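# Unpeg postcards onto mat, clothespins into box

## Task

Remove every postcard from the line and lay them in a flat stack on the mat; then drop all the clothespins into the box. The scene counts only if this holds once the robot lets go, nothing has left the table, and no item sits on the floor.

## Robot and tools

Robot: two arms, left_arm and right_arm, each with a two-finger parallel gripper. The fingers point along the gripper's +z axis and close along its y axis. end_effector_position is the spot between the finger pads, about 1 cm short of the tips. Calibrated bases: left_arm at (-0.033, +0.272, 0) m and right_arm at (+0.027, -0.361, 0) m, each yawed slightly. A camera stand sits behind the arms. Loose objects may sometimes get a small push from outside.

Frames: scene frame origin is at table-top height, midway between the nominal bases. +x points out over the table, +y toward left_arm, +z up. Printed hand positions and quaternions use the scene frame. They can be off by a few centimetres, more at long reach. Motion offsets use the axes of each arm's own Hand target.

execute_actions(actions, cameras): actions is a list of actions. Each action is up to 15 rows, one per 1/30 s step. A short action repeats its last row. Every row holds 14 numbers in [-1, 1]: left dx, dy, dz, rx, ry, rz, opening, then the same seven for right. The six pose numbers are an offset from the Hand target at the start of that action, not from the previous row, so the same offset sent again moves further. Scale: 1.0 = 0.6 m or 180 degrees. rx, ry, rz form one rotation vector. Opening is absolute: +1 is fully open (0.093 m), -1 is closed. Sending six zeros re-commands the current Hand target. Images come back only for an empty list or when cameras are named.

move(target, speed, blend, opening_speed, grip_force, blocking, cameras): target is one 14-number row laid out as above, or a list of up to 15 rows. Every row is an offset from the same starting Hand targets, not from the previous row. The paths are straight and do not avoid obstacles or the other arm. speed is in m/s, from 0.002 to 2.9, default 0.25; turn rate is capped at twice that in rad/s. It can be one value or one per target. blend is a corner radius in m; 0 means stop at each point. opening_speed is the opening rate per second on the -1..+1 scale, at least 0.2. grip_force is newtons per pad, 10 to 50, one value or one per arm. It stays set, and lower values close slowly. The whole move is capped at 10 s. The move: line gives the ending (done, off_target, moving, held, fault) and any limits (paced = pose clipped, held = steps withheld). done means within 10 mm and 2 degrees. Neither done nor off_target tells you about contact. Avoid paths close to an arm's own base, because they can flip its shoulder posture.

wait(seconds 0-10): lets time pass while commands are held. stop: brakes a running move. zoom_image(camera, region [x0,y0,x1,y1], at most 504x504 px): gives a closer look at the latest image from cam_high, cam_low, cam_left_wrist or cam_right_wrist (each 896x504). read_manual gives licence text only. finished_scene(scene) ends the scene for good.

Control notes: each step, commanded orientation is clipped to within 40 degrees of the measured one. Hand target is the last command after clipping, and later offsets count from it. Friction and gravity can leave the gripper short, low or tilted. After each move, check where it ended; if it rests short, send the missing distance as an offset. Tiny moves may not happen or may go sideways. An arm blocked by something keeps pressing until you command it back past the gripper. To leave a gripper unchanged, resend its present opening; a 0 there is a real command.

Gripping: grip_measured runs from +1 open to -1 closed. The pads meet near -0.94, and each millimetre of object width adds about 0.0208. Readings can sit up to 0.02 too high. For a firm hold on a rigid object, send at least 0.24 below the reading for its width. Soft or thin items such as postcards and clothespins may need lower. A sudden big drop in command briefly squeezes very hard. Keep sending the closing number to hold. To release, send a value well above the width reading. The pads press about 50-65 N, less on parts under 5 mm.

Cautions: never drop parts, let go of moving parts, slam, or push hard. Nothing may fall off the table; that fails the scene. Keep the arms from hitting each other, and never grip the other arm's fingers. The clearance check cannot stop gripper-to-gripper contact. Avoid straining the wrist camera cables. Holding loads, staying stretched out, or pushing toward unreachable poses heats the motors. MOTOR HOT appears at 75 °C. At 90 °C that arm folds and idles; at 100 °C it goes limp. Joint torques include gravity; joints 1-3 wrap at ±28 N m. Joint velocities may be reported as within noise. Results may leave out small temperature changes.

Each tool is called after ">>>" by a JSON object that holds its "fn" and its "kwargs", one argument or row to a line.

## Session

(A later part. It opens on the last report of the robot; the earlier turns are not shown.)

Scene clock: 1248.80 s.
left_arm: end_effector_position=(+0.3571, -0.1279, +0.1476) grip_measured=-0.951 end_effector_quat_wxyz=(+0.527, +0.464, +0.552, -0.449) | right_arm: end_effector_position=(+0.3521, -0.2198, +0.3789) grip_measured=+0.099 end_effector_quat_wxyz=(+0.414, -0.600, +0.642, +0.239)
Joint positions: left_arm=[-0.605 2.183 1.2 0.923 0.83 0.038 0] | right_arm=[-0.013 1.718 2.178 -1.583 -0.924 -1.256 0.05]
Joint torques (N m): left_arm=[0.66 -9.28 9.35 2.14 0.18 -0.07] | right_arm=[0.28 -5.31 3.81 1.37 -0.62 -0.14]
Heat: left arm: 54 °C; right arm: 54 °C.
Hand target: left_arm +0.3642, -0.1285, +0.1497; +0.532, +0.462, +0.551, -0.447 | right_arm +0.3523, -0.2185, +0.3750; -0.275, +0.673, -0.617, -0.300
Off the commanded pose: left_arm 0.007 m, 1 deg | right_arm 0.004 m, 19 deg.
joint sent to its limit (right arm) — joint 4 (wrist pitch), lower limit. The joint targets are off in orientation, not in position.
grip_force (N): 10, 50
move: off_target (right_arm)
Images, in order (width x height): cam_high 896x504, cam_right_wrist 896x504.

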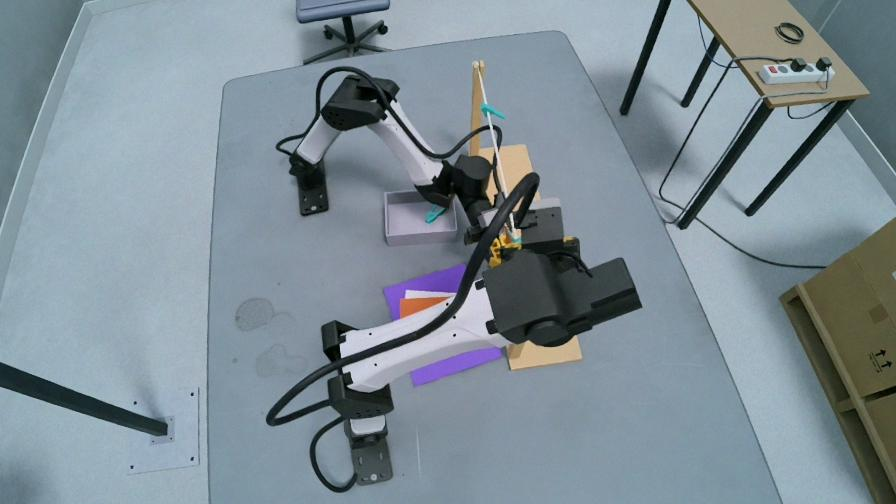

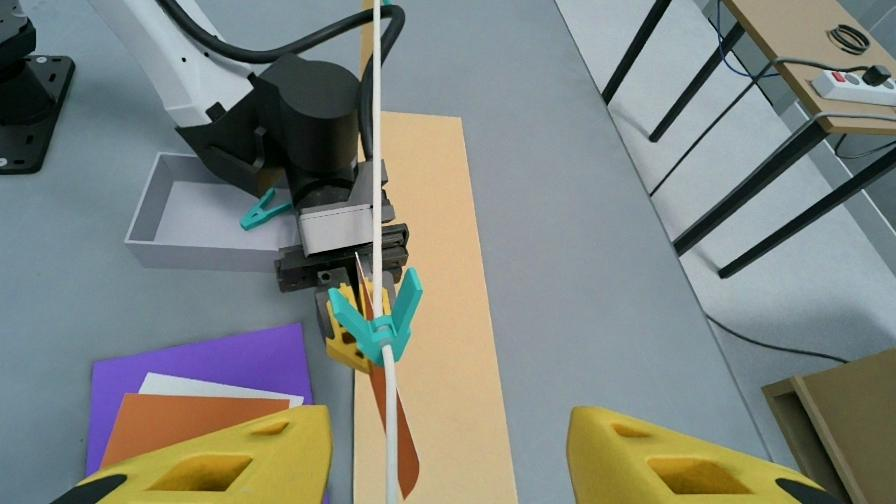

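>>> {"fn": "move", "kwargs": {
  "target": [0,0.0146,0.0009,0.0556,0,0.0019,-1,0.002,0.0235,0.0598,0.0971,-0.0494,0.0745,0.1],
  "speed": 0.04,
  "cameras": ["cam_high","cam_right_wrist"]
}}

Scene clock: 1302.67 s.
left_arm: end_effector_position=(+0.3671, -0.1276, +0.1482) grip_measured=-0.951 end_effector_quat_wxyz=(+0.483, +0.502, +0.516, -0.497) | right_arm: end_effector_position=(+0.3395, -0.1950, +0.3459) grip_measured=+0.099 end_effector_quat_wxyz=(+0.375, -0.518, +0.712, +0.290)
Joint positions: left_arm=[-0.556 2.27 1.366 0.827 1.046 0.038 0] | right_arm=[0.079 1.563 1.841 -1.318 -0.879 -0.889 0.05]
Joint torques (N m): left_arm=[0.94 -9.55 9.37 2.02 0.28 0.24] | right_arm=[0.31 -6.83 4.26 1.79 -0.54 0.02]
Motor temperatures (°C): left_arm=[31 55 55 48 29 29 31] | right_arm=[31 38 38 46 31 29 30]
Heat: left arm: 55 °C; right arm: 46 °C.
Hand target: left_arm +0.3730, -0.1274, +0.1498; +0.491, +0.508, +0.509, -0.491 | right_arm +0.3361, -0.1939, +0.3501; +0.384, -0.523, +0.706, +0.284
Off the commanded pose: left_arm 0.006 m, 2 deg | right_arm 0.005 m, 2 deg.
grip_force (N): 10, 50
move: done
Images, in order (width x height): cam_high 896x504, cam_right_wrist 896x504.

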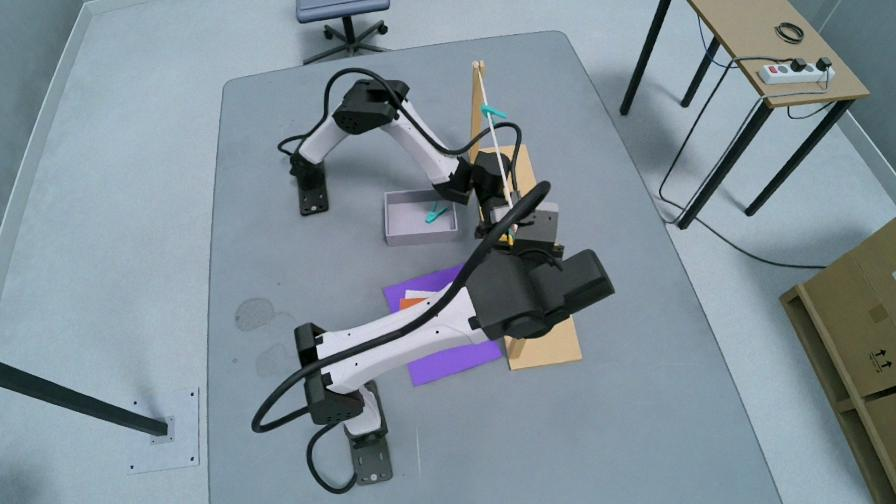

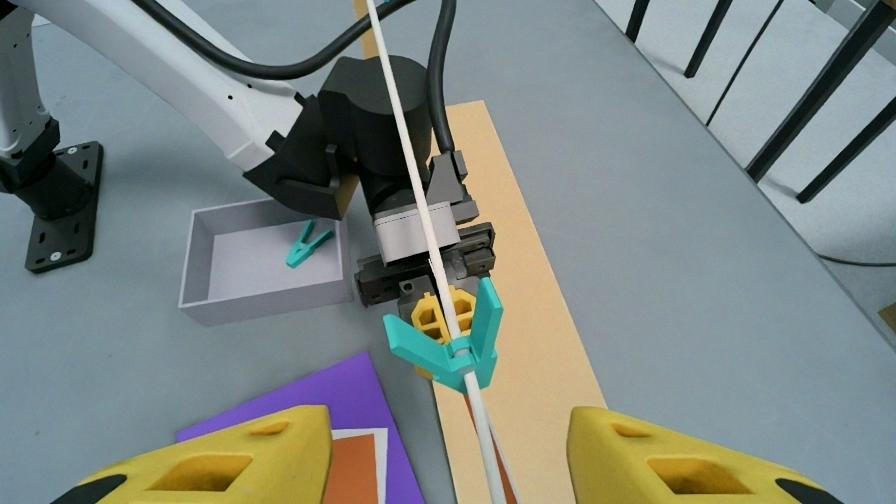

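>>> {"fn": "move", "kwargs": {
  "target": [0,0,0,0,0,0,-1,-0.005,0.004,0.066,0,0,0,0.1],
  "speed": 0.03,
  "cameras": ["cam_low","cam_right_wrist"]
}}

Scene clock: 1336.67 s.
left_arm: end_effector_position=(+0.3670, -0.1276, +0.1482) grip_measured=-0.951 end_effector_quat_wxyz=(+0.483, +0.503, +0.516, -0.497) | right_arm: end_effector_position=(+0.3473, -0.1605, +0.3256) grip_measured=+0.099 end_effector_quat_wxyz=(+0.373, -0.519, +0.713, +0.290)
Joint positions: left_arm=[-0.556 2.27 1.366 0.827 1.046 0.038 0] | right_arm=[0.196 1.547 1.719 -1.109 -0.813 -0.747 0.05]
Joint torques (N m): left_arm=[0.95 -9.94 9.95 1.94 0.24 0.14] | right_arm=[0.25 -7.23 4.6 2.01 -0.47 0]
Motor temperatures (°C): left_arm=[31 52 57 50 29 29 31] | right_arm=[31 39 37 45 31 29 30]
Heat: left arm: 57 °C; right arm: 45 °C.
Hand target: left_arm +0.3730, -0.1274, +0.1498; +0.492, +0.508, +0.508, -0.491 | right_arm +0.3440, -0.1599, +0.3311; +0.384, -0.523, +0.706, +0.283
Off the commanded pose: left_arm 0.006 m, 2 deg | right_arm 0.006 m, 2 deg.
grip_force (N): 10, 50
move: done
Images, in order (width x height): cam_low 896x504, cam_right_wrist 896x504.

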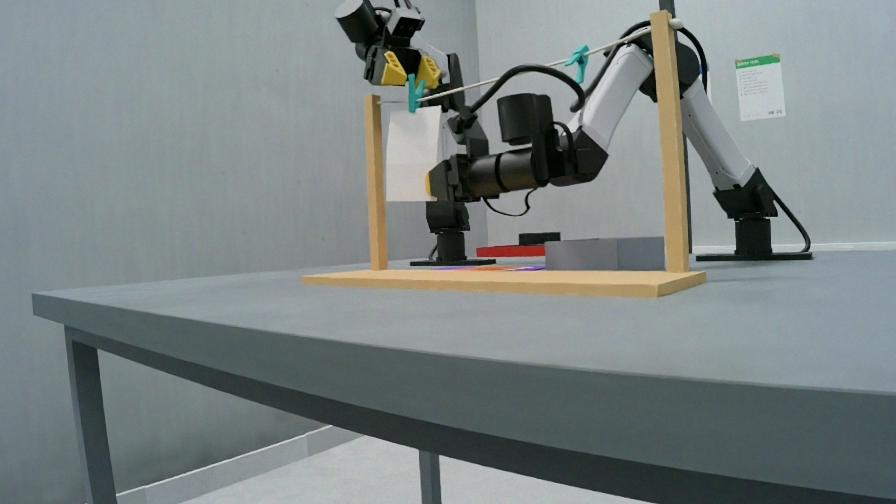

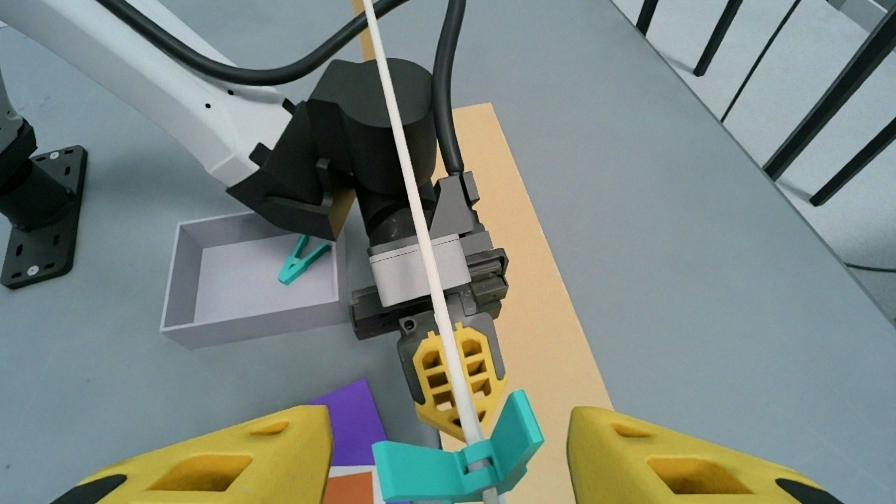

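>>> {"fn": "move", "kwargs": {
  "target": [
    [0,0,0,0,0,0,-1,0,-0.002,-0.005,0,0,0,-0.3],
    [0,0,0,0,0,0,-1,0,-0.002,-0.005,0,0,0,-0.55]
  ],
  "speed": 0.03,
  "opening_speed": 0.5,
  "cameras": ["cam_right_wrist","cam_low"]
}}

Scene clock: 1349.50 s.
left_arm: end_effector_position=(+0.3670, -0.1276, +0.1479) grip_measured=-0.951 end_effector_quat_wxyz=(+0.483, +0.502, +0.517, -0.497) | right_arm: end_effector_position=(+0.3474, -0.1605, +0.3257) grip_measured=-0.545 end_effector_quat_wxyz=(+0.373, -0.519, +0.713, +0.290)
Joint positions: left_arm=[-0.556 2.27 1.366 0.825 1.046 0.038 0] | right_arm=[0.196 1.547 1.719 -1.108 -0.813 -0.747 0.019]
Joint torques (N m): left_arm=[0.8 -9.89 9.5 2.05 0.25 0.24] | right_arm=[-0.66 -6.97 5.5 1.84 -0.54 -0.11]
Motor temperatures (°C): left_arm=[31 52 58 50 29 29 31] | right_arm=[31 39 37 45 31 29 30]
Heat: left arm: 58 °C; right arm: 45 °C.
Hand target: left_arm +0.3730, -0.1274, +0.1498; +0.492, +0.508, +0.509, -0.491 | right_arm +0.3443, -0.1626, +0.3327; +0.384, -0.523, +0.706, +0.284
Off the commanded pose: left_arm 0.006 m, 2 deg | right_arm 0.008 m, 2 deg.
grip_force (N): 10, 50
move: done
Images, in order (width x height): cam_low 896x504, cam_right_wrist 896x504.

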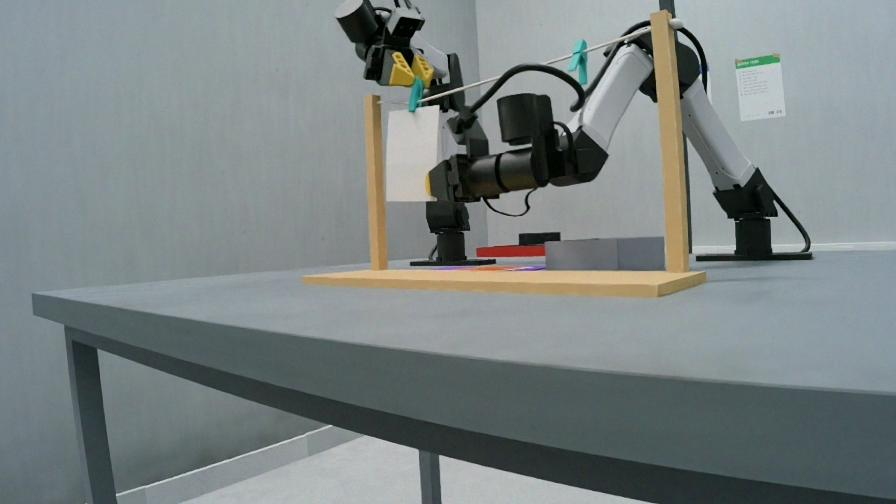

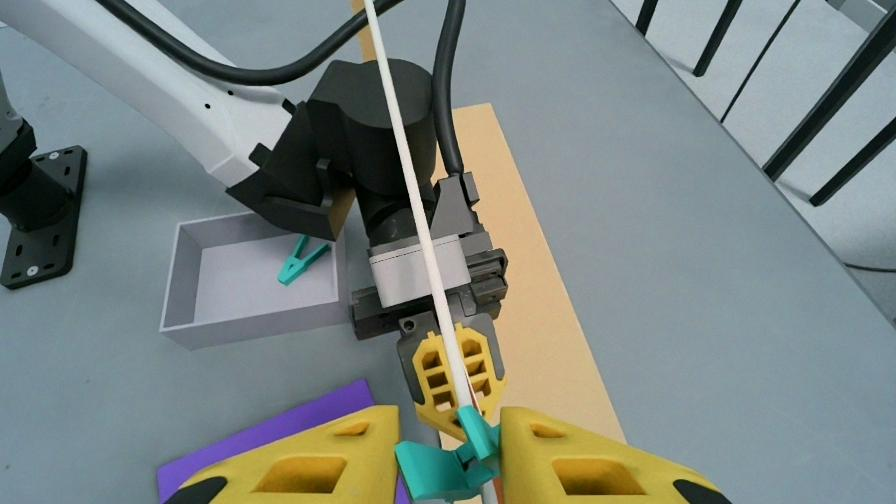

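>>> {"fn": "move", "kwargs": {
  "target": [
    [0,0,0,0,0,0,-1,0,0,0,0,0,0,-0.7],
    [0,0,0,0,0,0,-1,0,0,0,0,0,0,-0.86]
  ],
  "speed": 0.03,
  "opening_speed": 0.4,
  "cameras": ["cam_right_wrist","cam_low"]
}}

>>> {"fn": "zoom_image", "kwargs": {
  "camera": "cam_right_wrist",
  "region": [350, 350, 570, 504]
}}

>>> {"fn": "zoom_image", "kwargs": {
  "camera": "cam_low",
  "region": [360, 40, 460, 140]
}}

Scene clock: 1358.87 s.
left_arm: end_effector_position=(+0.3670, -0.1276, +0.1479) grip_measured=-0.951 end_effector_quat_wxyz=(+0.483, +0.502, +0.517, -0.497) | right_arm: end_effector_position=(+0.3474, -0.1605, +0.3257) grip_measured=-0.745 end_effector_quat_wxyz=(+0.373, -0.519, +0.713, +0.290)
Joint positions: left_arm=[-0.556 2.27 1.366 0.825 1.046 0.038 0] | right_arm=[0.196 1.547 1.719 -1.108 -0.813 -0.747 0.009]
Joint torques (N m): left_arm=[0.54 -10.02 9.55 2.01 0.23 0.15] | right_arm=[-0.68 -6.95 5.5 1.84 -0.54 -0.11]
Motor temperatures (°C): left_arm=[31 52 58 51 29 29 31] | right_arm=[31 39 37 44 31 29 30]
Heat: left arm: 58 °C; right arm: 44 °C.
Hand target: left_arm +0.3731, -0.1274, +0.1498; +0.492, +0.508, +0.509, -0.491 | right_arm +0.3443, -0.1626, +0.3327; +0.384, -0.523, +0.706, +0.284
Off the commanded pose: left_arm 0.006 m, 2 deg | right_arm 0.008 m, 2 deg.
grip_force (N): 10, 50
move: done
Images, in order (width x height): cam_low 896x504, cam_right_wrist 896x504.

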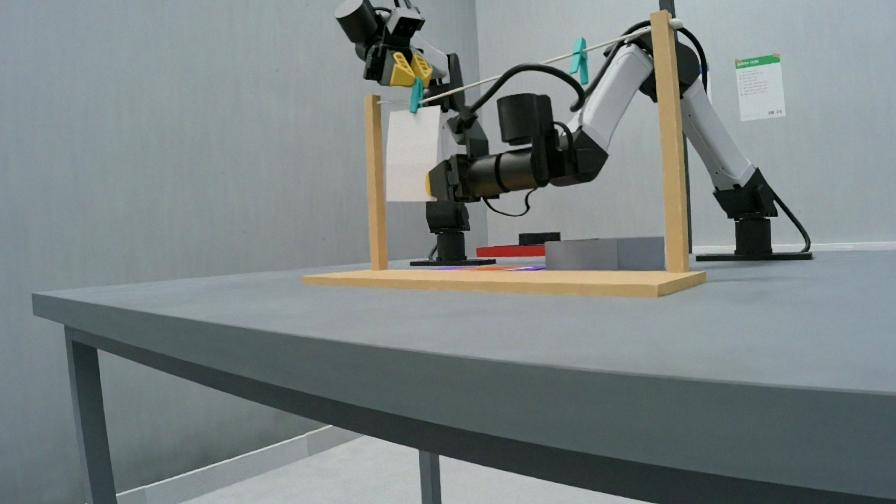

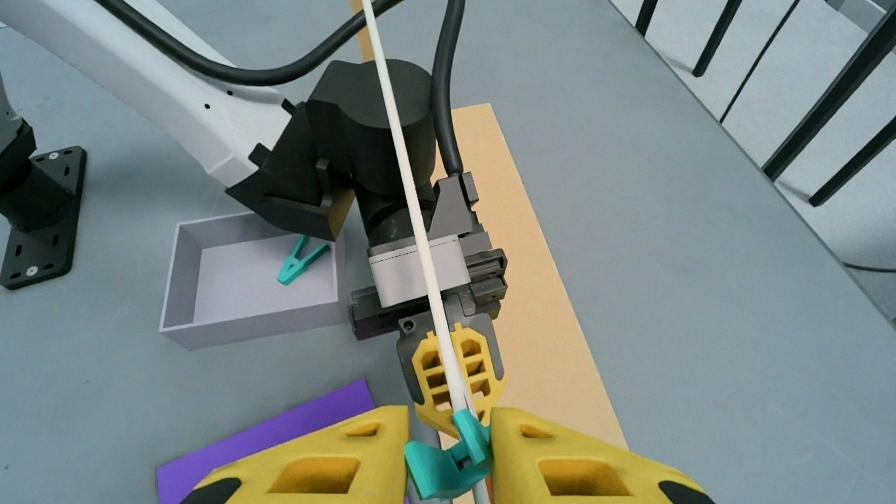

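Scaled by 2.291.

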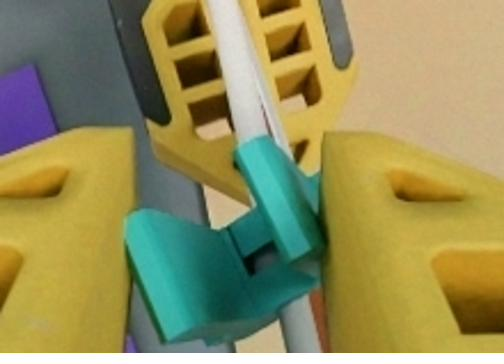

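Scaled by 5.040.

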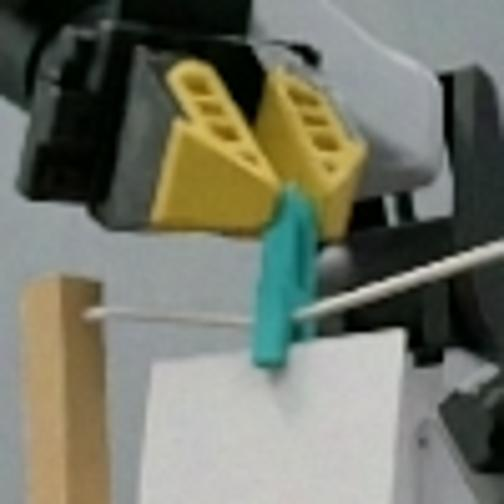

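>>> {"fn": "move", "kwargs": {
  "target": [0,0,0,0,0,0,-1,0,0,0,0,0,0,-0.98],
  "speed": 0.03,
  "opening_speed": 0.3,
  "cameras": ["cam_right_wrist","cam_low"]
}}

>>> {"fn": "zoom_image", "kwargs": {
  "camera": "cam_right_wrist",
  "region": [350, 350, 570, 504]
}}

>>> {"fn": "zoom_image", "kwargs": {
  "camera": "cam_low",
  "region": [360, 40, 460, 140]
}}

Scene clock: 1370.67 s.
left_arm: end_effector_position=(+0.3670, -0.1276, +0.1479) grip_measured=-0.951 end_effector_quat_wxyz=(+0.483, +0.502, +0.517, -0.497) | right_arm: end_effector_position=(+0.3474, -0.1605, +0.3257) grip_measured=-0.763 end_effector_quat_wxyz=(+0.373, -0.519, +0.713, +0.290)
Joint positions: left_arm=[-0.556 2.27 1.366 0.825 1.046 0.038 0] | right_arm=[0.196 1.547 1.719 -1.108 -0.813 -0.747 0.009]
Joint torques (N m): left_arm=[0.96 -9.77 9.4 2.03 0.29 0.14] | right_arm=[-0.66 -6.95 5.52 1.85 -0.54 -0.11]
Motor temperatures (°C): left_arm=[31 52 58 51 29 29 31] | right_arm=[31 39 37 44 31 29 30]
Heat: left arm: 58 °C; right arm: 44 °C.
Hand target: left_arm +0.3731, -0.1274, +0.1498; +0.492, +0.508, +0.509, -0.491 | right_arm +0.3443, -0.1626, +0.3327; +0.384, -0.523, +0.706, +0.284
Off the commanded pose: left_arm 0.006 m, 2 deg | right_arm 0.008 m, 2 deg.
grip_force (N): 10, 50
move: done
Images, in order (width x height): cam_low 896x504, cam_right_wrist 896x504.

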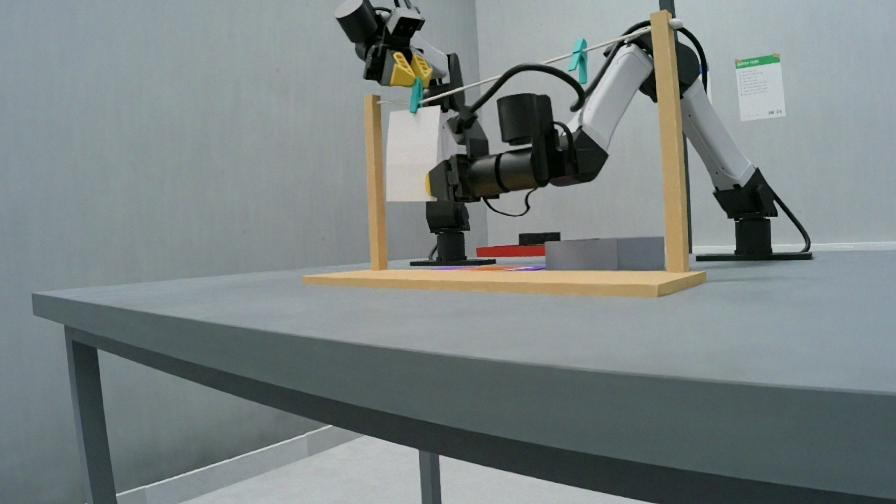

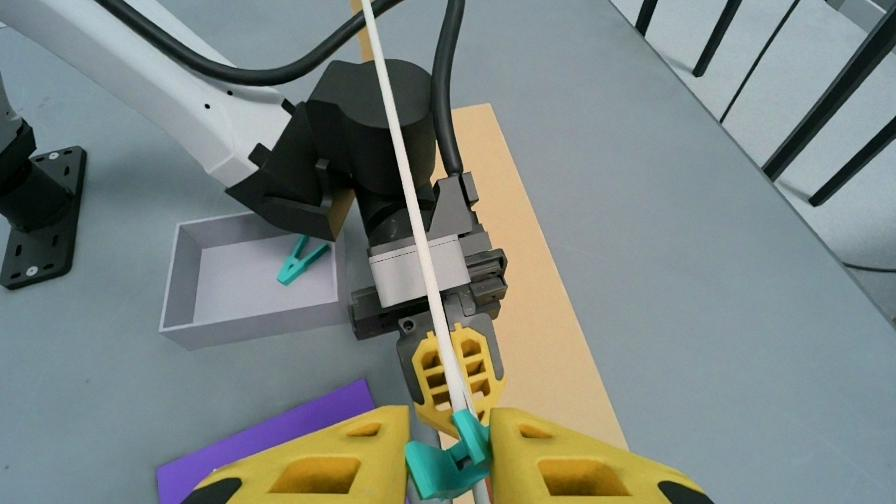

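Scaled by 2.291.

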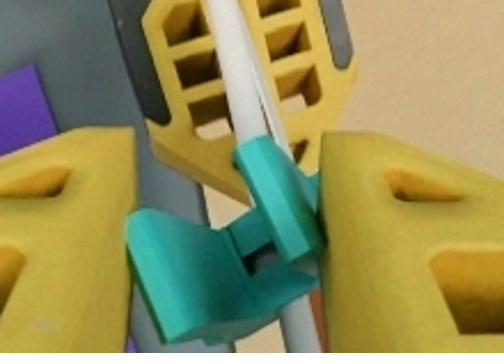

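Scaled by 5.040.

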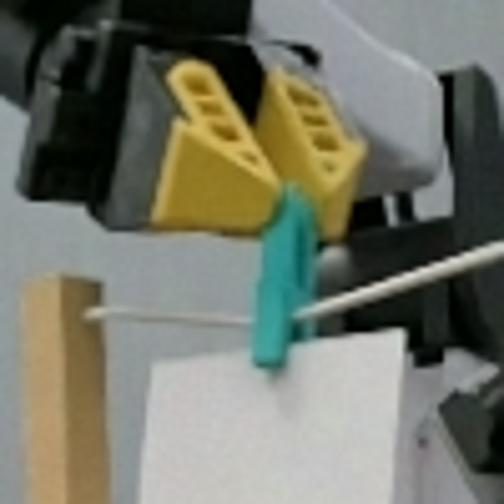

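>>> {"fn": "move", "kwargs": {
  "target": [0,0,0,0,0,0,-1,-0.028,0,-0.0182,0,0,0,-0.98],
  "speed": 0.02,
  "cameras": ["cam_right_wrist","cam_low"]
}}

>>> {"fn": "zoom_image", "kwargs": {
  "camera": "cam_low",
  "region": [360, 40, 460, 140]
}}

Scene clock: 1384.90 s.
left_arm: end_effector_position=(+0.3670, -0.1276, +0.1479) grip_measured=-0.951 end_effector_quat_wxyz=(+0.483, +0.502, +0.517, -0.497) | right_arm: end_effector_position=(+0.3417, -0.1618, +0.3462) grip_measured=-0.763 end_effector_quat_wxyz=(+0.376, -0.519, +0.711, +0.289)
Joint positions: left_arm=[-0.556 2.27 1.366 0.825 1.046 0.038 0] | right_arm=[0.196 1.558 1.817 -1.188 -0.813 -0.747 0.009]
Joint torques (N m): left_arm=[0.57 -10.03 9.52 1.98 0.21 0.23] | right_arm=[-0.69 -4.67 7.51 1.77 -0.54 -0.1]
Motor temperatures (°C): left_arm=[31 52 58 51 29 29 31] | right_arm=[31 39 37 43 31 29 31]
Heat: left arm: 58 °C; right arm: 43 °C.
Hand target: left_arm +0.3731, -0.1274, +0.1498; +0.492, +0.508, +0.509, -0.491 | right_arm +0.3444, -0.1626, +0.3528; +0.384, -0.523, +0.706, +0.284
Off the commanded pose: left_arm 0.006 m, 2 deg | right_arm 0.007 m, 1 deg.
grip_force (N): 10, 50
move: done
Images, in order (width x height): cam_low 896x504, cam_right_wrist 896x504.

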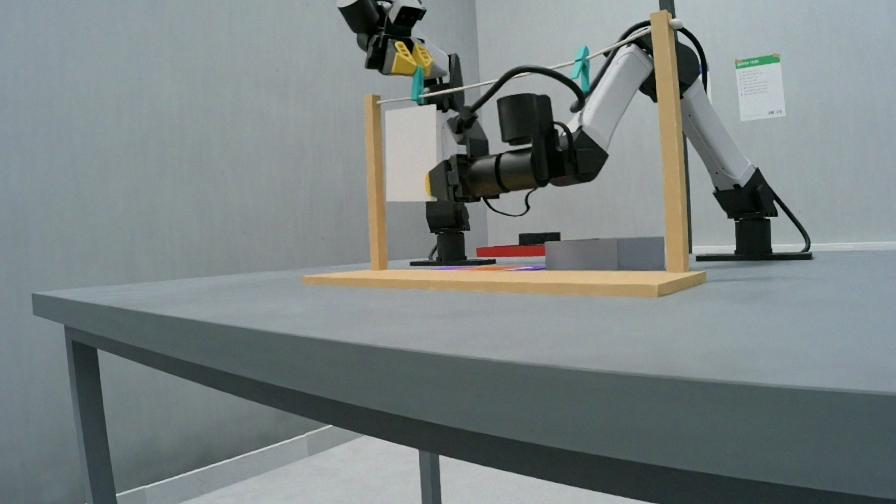

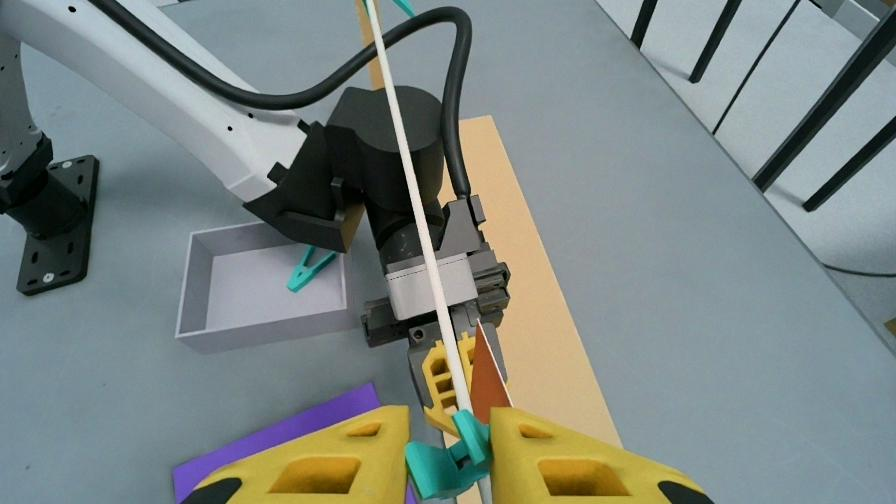

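Scaled by 5.040.

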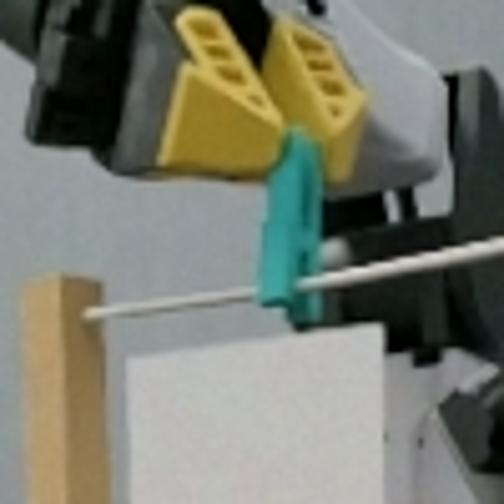

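>>> {"fn": "move", "kwargs": {
  "target": [0,0,0,0,0,0,-1,-0.049,0,-0.032,0,0,0,-0.98],
  "speed": 0.03,
  "cameras": ["cam_low","cam_high"]
}}

>>> {"fn": "zoom_image", "kwargs": {
  "camera": "cam_low",
  "region": [360, 20, 460, 120]
}}

Scene clock: 1392.87 s.
left_arm: end_effector_position=(+0.3670, -0.1276, +0.1479) grip_measured=-0.951 end_effector_quat_wxyz=(+0.483, +0.502, +0.517, -0.497) | right_arm: end_effector_position=(+0.3425, -0.1617, +0.3828) grip_measured=-0.763 end_effector_quat_wxyz=(+0.377, -0.520, +0.711, +0.288)
Joint positions: left_arm=[-0.556 2.27 1.366 0.825 1.046 0.038 0] | right_arm=[0.196 1.653 2.089 -1.362 -0.813 -0.747 0.009]
Joint torques (N m): left_arm=[0.92 -9.78 9.22 1.96 0.17 0.22] | right_arm=[-0.72 -4.92 6.84 1.77 -0.54 -0.1]
Motor temperatures (°C): left_arm=[31 52 58 52 29 29 31] | right_arm=[31 39 39 43 31 29 31]
Heat: left arm: 58 °C; right arm: 43 °C.
Hand target: left_arm +0.3731, -0.1274, +0.1498; +0.492, +0.508, +0.509, -0.491 | right_arm +0.3443, -0.1627, +0.3879; +0.384, -0.523, +0.706, +0.284
Off the commanded pose: left_arm 0.006 m, 2 deg | right_arm 0.005 m, 1 deg.
grip_force (N): 10, 50
move: done
Images, in order (width x height): cam_high 896x504, cam_low 896x504.

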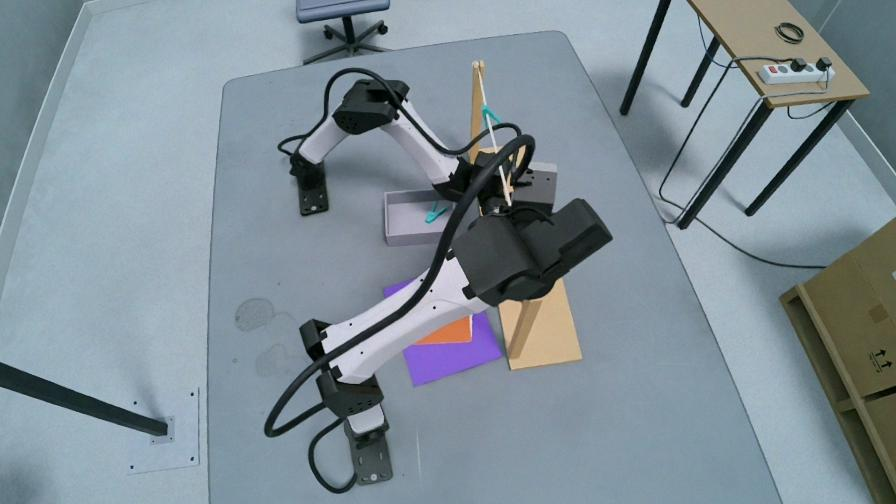

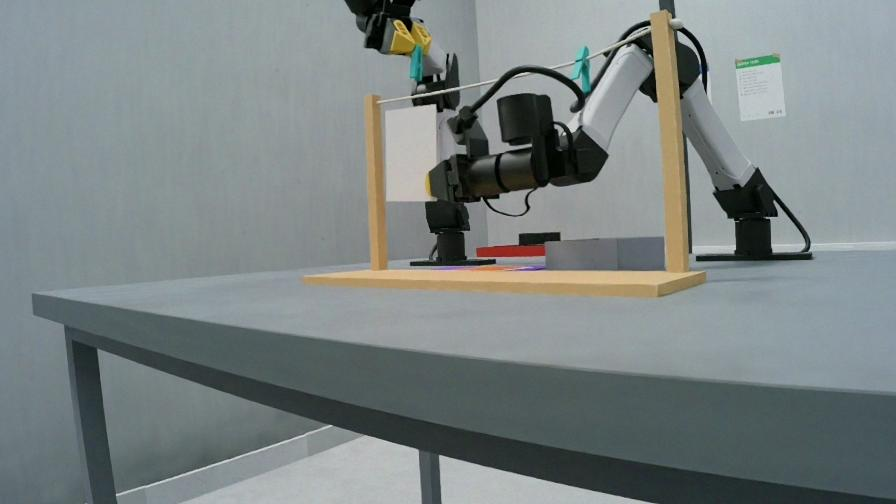

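Scaled by 5.040.

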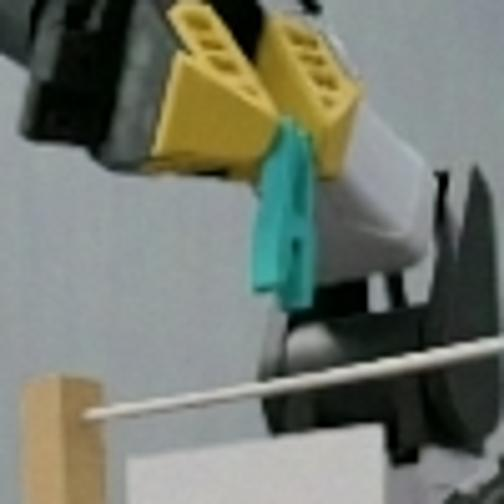

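>>> {"fn": "move", "kwargs": {
  "target": [
    [0,0,0,0,0,0,-1,-0.012,0.068,-0.1097,0.12,-0.0245,0.0475,-0.98],
    [0,0,0,0,0,0,-1,0.1512,0,-0.2695,0.29,-0.059,0.114,-0.98],
    [0,0,0,0,0,0,-1,0.3985,-0.1223,-0.3137,0.4833,-0.0982,0.1901,-0.98]
  ],
  "blend": [0.02,0.03,0],
  "speed": [0.1,0.18,0.18],
  "cameras": ["cam_high","cam_low","cam_right_wrist"]
}}

Scene clock: 1421.60 s.
left_arm: end_effector_position=(+0.3670, -0.1276, +0.1479) grip_measured=-0.951 end_effector_quat_wxyz=(+0.483, +0.502, +0.517, -0.497) | right_arm: end_effector_position=(+0.3287, -0.4564, +0.2893) grip_measured=-0.764 end_effector_quat_wxyz=(+0.628, +0.125, +0.760, -0.110)
Joint positions: left_arm=[-0.556 2.27 1.366 0.825 1.046 0.038 0] | right_arm=[-0.308 0.761 0.676 -0.103 0.061 0.002 0.009]
Joint torques (N m): left_arm=[0.85 -9.52 9.48 1.94 0.2 0.22] | right_arm=[-0.64 -0.28 5.74 3.17 0.03 0.12]
Motor temperatures (°C): left_arm=[31 53 59 52 29 29 31] | right_arm=[31 38 38 44 31 29 31]
Heat: left arm: 59 °C; right arm: 44 °C.
Hand target: left_arm +0.3731, -0.1274, +0.1498; +0.492, +0.508, +0.509, -0.491 | right_arm +0.3301, -0.4597, +0.2898; +0.633, +0.133, +0.754, -0.112
Off the commanded pose: left_arm 0.006 m, 2 deg | right_arm 0.004 m, 1 deg.
grip_force (N): 10, 50
move: done
Images, in order (width x height): cam_high 896x504, cam_low 896x504, cam_right_wrist 896x504.

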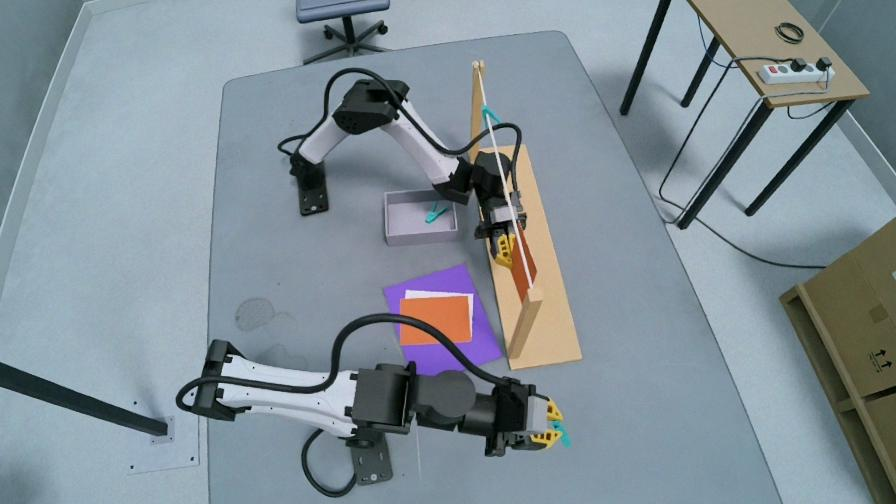

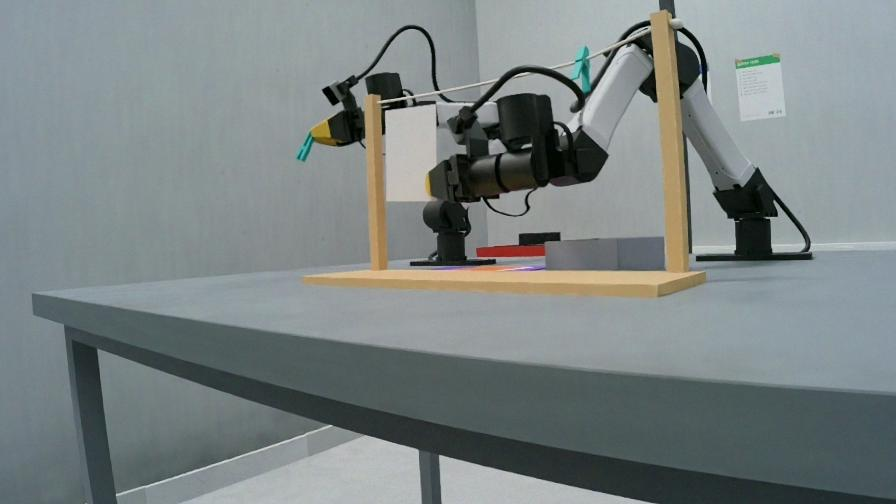

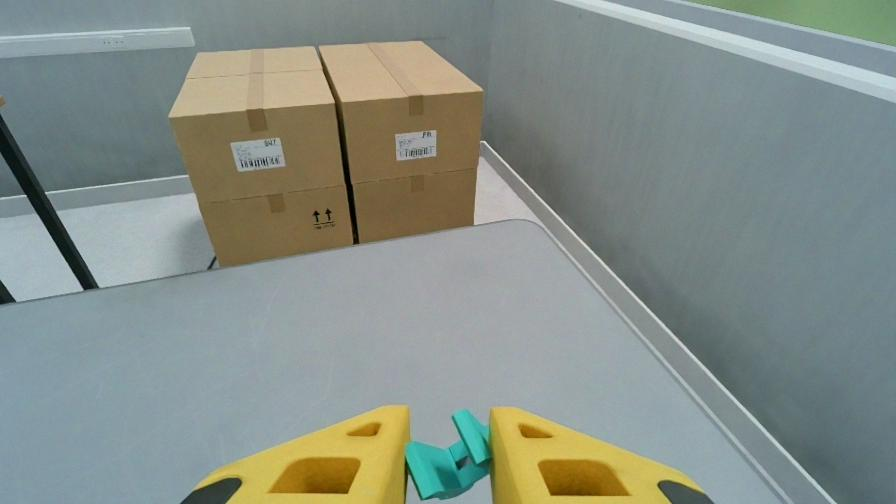

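>>> {"fn": "move", "kwargs": {
  "target": [
    [-0.0073,-0.1217,-0.0286,0,0,0,-1,0,0,0,0,0,0,-0.98],
    [-0.1776,-0.2717,-0.168,0.1029,0.1431,0.0275,-1,0,0,0,0,0,0,-0.98]
  ],
  "speed": [0.08,0.15],
  "blend": [0.02,0]
}}

>>> {"fn": "move", "kwargs": {
  "target": [
    [0.0536,-0.0098,0.1122,0,0,-0.5,-1,0,0,0,0,0,0,-0.98],
    [0.1943,-0.0091,0.238,0,0,-0.5,-1,0,0,0,0,0,0,-0.98]
  ],
  "blend": [0.02,0],
  "speed": [0.15,0.08],
  "cameras": ["cam_high","cam_low","cam_left_wrist"]
}}

>>> {"fn": "zoom_image", "kwargs": {
  "camera": "cam_high",
  "region": [370, 230, 510, 370]
}}

Scene clock: 1461.03 s.
left_arm: end_effector_position=(+0.2047, -0.0302, +0.2557) grip_measured=-0.951 end_effector_quat_wxyz=(+0.290, +0.691, +0.505, -0.428) | right_arm: end_effector_position=(+0.3287, -0.4565, +0.2894) grip_measured=-0.764 end_effector_quat_wxyz=(+0.628, +0.125, +0.760, -0.110)
Joint positions: left_arm=[-0.543 1.714 1.592 -1.141 1.061 1.185 0] | right_arm=[-0.308 0.761 0.676 -0.102 0.062 0.002 0.009]
Joint torques (N m): left_arm=[0.69 -6.27 9.7 0.85 0.66 0.27] | right_arm=[-0.64 -0.28 5.74 3.17 0.03 0.13]
Motor temperatures (°C): left_arm=[31 54 59 52 29 29 31] | right_arm=[31 36 38 46 31 29 32]
Heat: left arm: 59 °C; right arm: 46 °C.
Hand target: left_arm +0.2100, -0.0304, +0.2597; +0.299, +0.697, +0.498, -0.420 | right_arm +0.3301, -0.4597, +0.2898; +0.633, +0.133, +0.754, -0.112
Off the commanded pose: left_arm 0.007 m, 2 deg | right_arm 0.004 m, 1 deg.
grip_force (N): 10, 50
move: done

Scene clock: 1468.47 s.
left_arm: end_effector_position=(+0.1826, -0.0956, +0.0942) grip_measured=-0.954 end_effector_quat_wxyz=(-0.082, +0.147, +0.842, -0.512) | right_arm: end_effector_position=(+0.3287, -0.4565, +0.2894) grip_measured=-0.764 end_effector_quat_wxyz=(+0.628, +0.125, +0.760, -0.110)
Joint positions: left_arm=[-0.74 1.849 1.045 -0.155 0.97 -0.692 0] | right_arm=[-0.308 0.761 0.676 -0.102 0.062 0.002 0.009]
Joint torques (N m): left_arm=[0.01 -7.27 6.39 1.63 0.43 -0.14] | right_arm=[-0.64 -0.28 5.74 3.17 0.03 0.13]
Motor temperatures (°C): left_arm=[31 53 58 50 29 29 31] | right_arm=[31 36 38 47 31 29 32]
Heat: left arm: 58 °C; right arm: 47 °C.
Hand target: left_arm +0.1815, -0.0963, +0.0898; -0.085, +0.141, +0.845, -0.508 | right_arm +0.3301, -0.4597, +0.2898; +0.633, +0.133, +0.754, -0.112
Off the commanded pose: left_arm 0.005 m, 1 deg | right_arm 0.004 m, 1 deg.
grip_force (N): 10, 50
move: done
Images, in order (width x height): cam_high 896x504, cam_low 896x504, cam_left_wrist 896x504.

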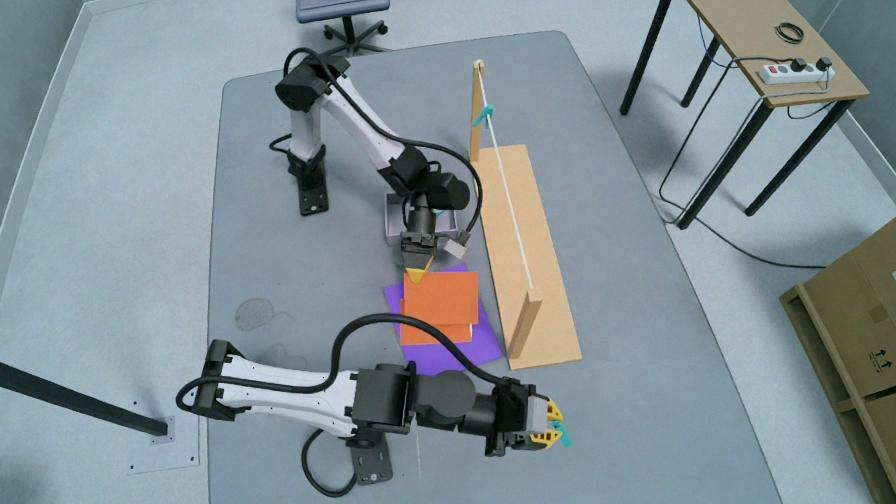

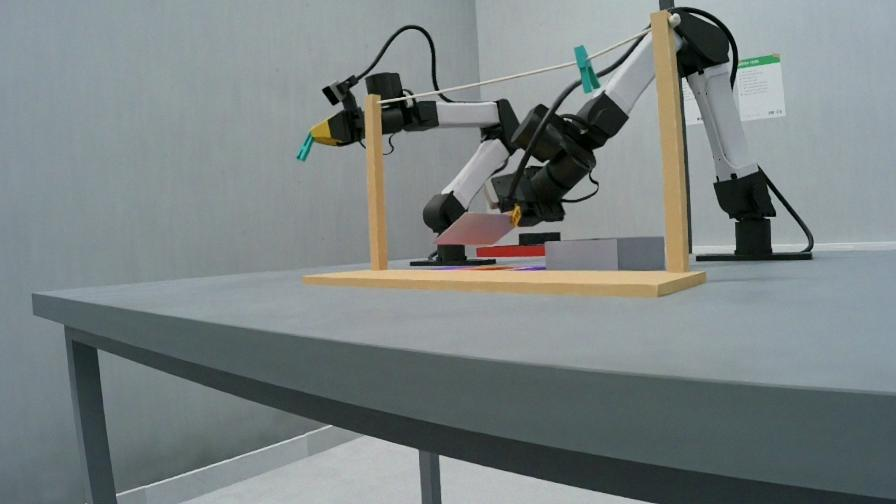

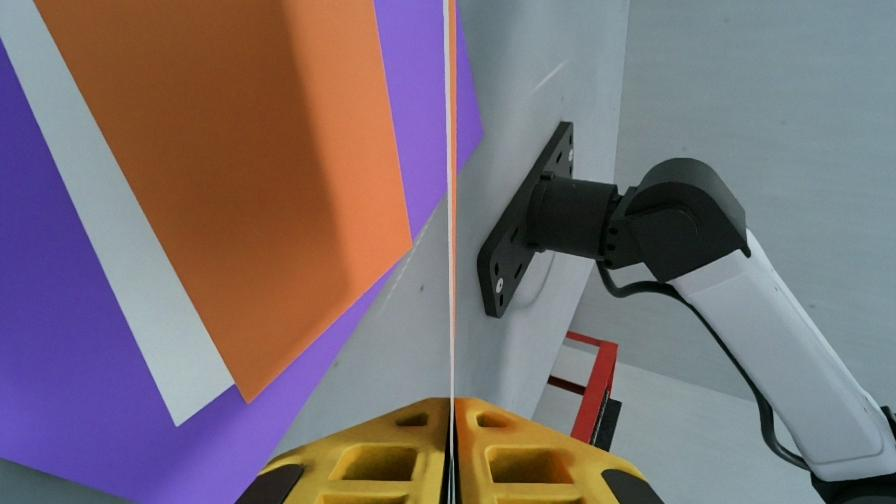

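Scaled by 3.600.

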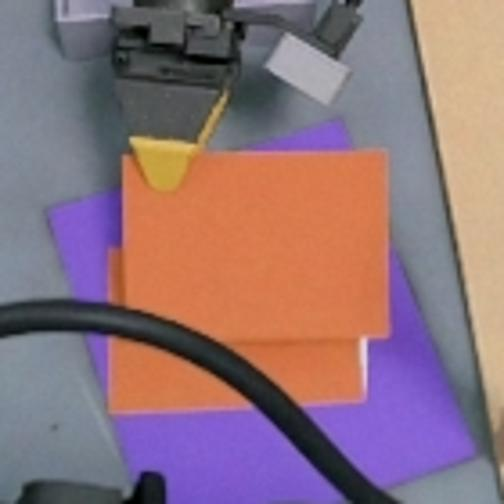

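>>> {"fn": "move", "kwargs": {
  "target": [
    [0.009,0.0507,0.0465,0,0,0,-1,0,0,0,0,0,0,-0.98],
    [0.009,0.0654,0.0543,0,0,0,-1,0,0,0,0,0,0,-0.98]
  ],
  "speed": [0.04,0.015],
  "cameras": ["cam_high","cam_low"]
}}

>>> {"fn": "zoom_image", "kwargs": {
  "camera": "cam_high",
  "region": [370, 230, 510, 370]
}}

>>> {"fn": "zoom_image", "kwargs": {
  "camera": "cam_low",
  "region": [400, 180, 600, 290]
}}

Scene clock: 1491.47 s.
left_arm: end_effector_position=(+0.1764, -0.1060, +0.0502) grip_measured=-0.954 end_effector_quat_wxyz=(-0.076, +0.152, +0.839, -0.518) | right_arm: end_effector_position=(+0.3287, -0.4565, +0.2894) grip_measured=-0.764 end_effector_quat_wxyz=(+0.628, +0.125, +0.760, -0.110)
Joint positions: left_arm=[-0.773 1.959 0.96 0.101 0.954 -0.741 0] | right_arm=[-0.308 0.761 0.676 -0.102 0.062 0.002 0.009]
Joint torques (N m): left_arm=[-0.08 -7.02 5.39 1.59 0.46 -0.13] | right_arm=[-0.62 -0.28 5.75 3.17 0.03 0.13]
Heat: left arm: 54 °C; right arm: 47 °C.
Hand target: left_arm +0.1730, -0.1044, +0.0399; -0.085, +0.141, +0.845, -0.508 | right_arm +0.3301, -0.4597, +0.2898; +0.633, +0.133, +0.754, -0.112
Off the commanded pose: left_arm 0.011 m, 2 deg | right_arm 0.004 m, 1 deg.
grip_force (N): 10, 50
move: off_target (left_arm)
Images, in order (width x height): cam_high 896x504, cam_low 896x504.

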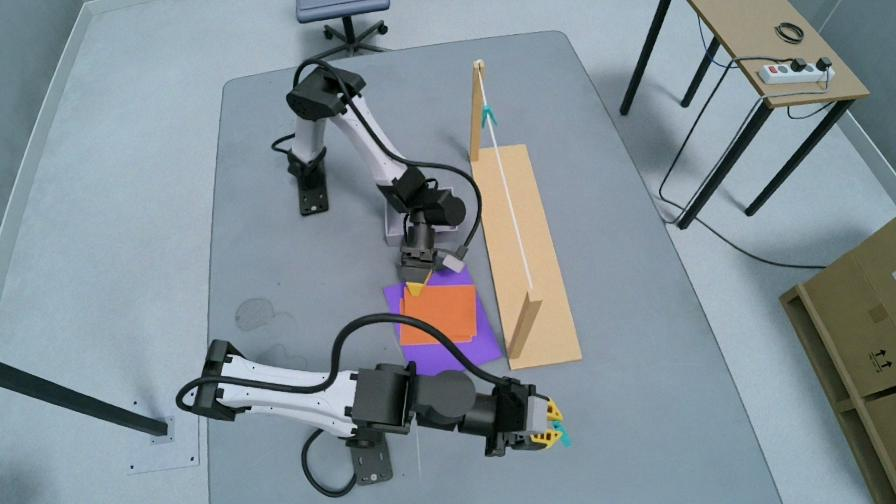

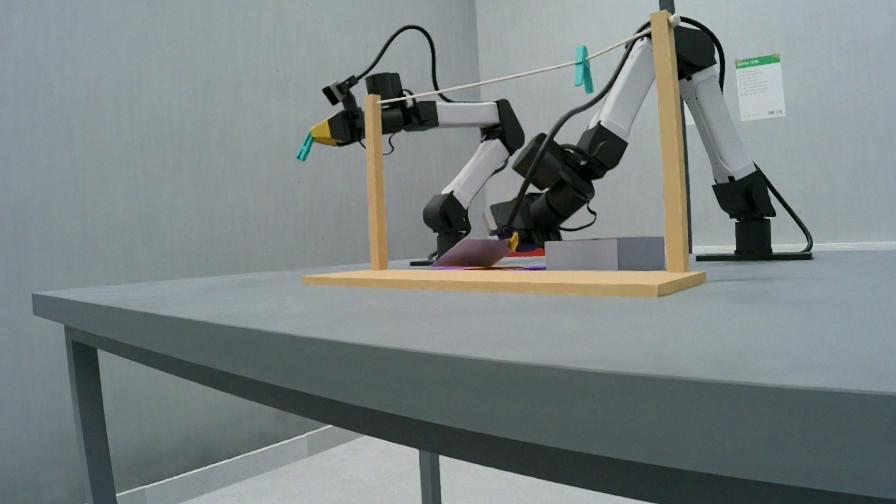

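Scaled by 3.600.

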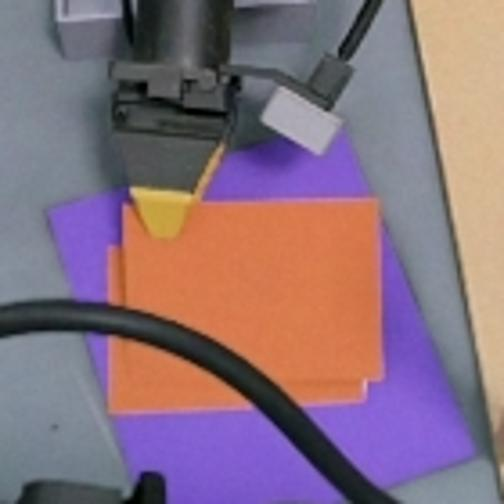

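Scaled by 2.520.

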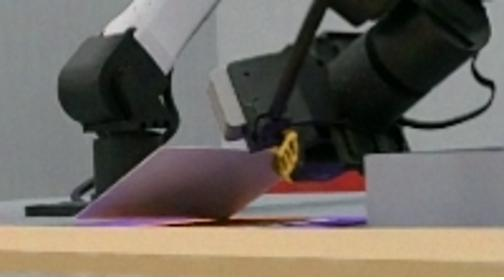

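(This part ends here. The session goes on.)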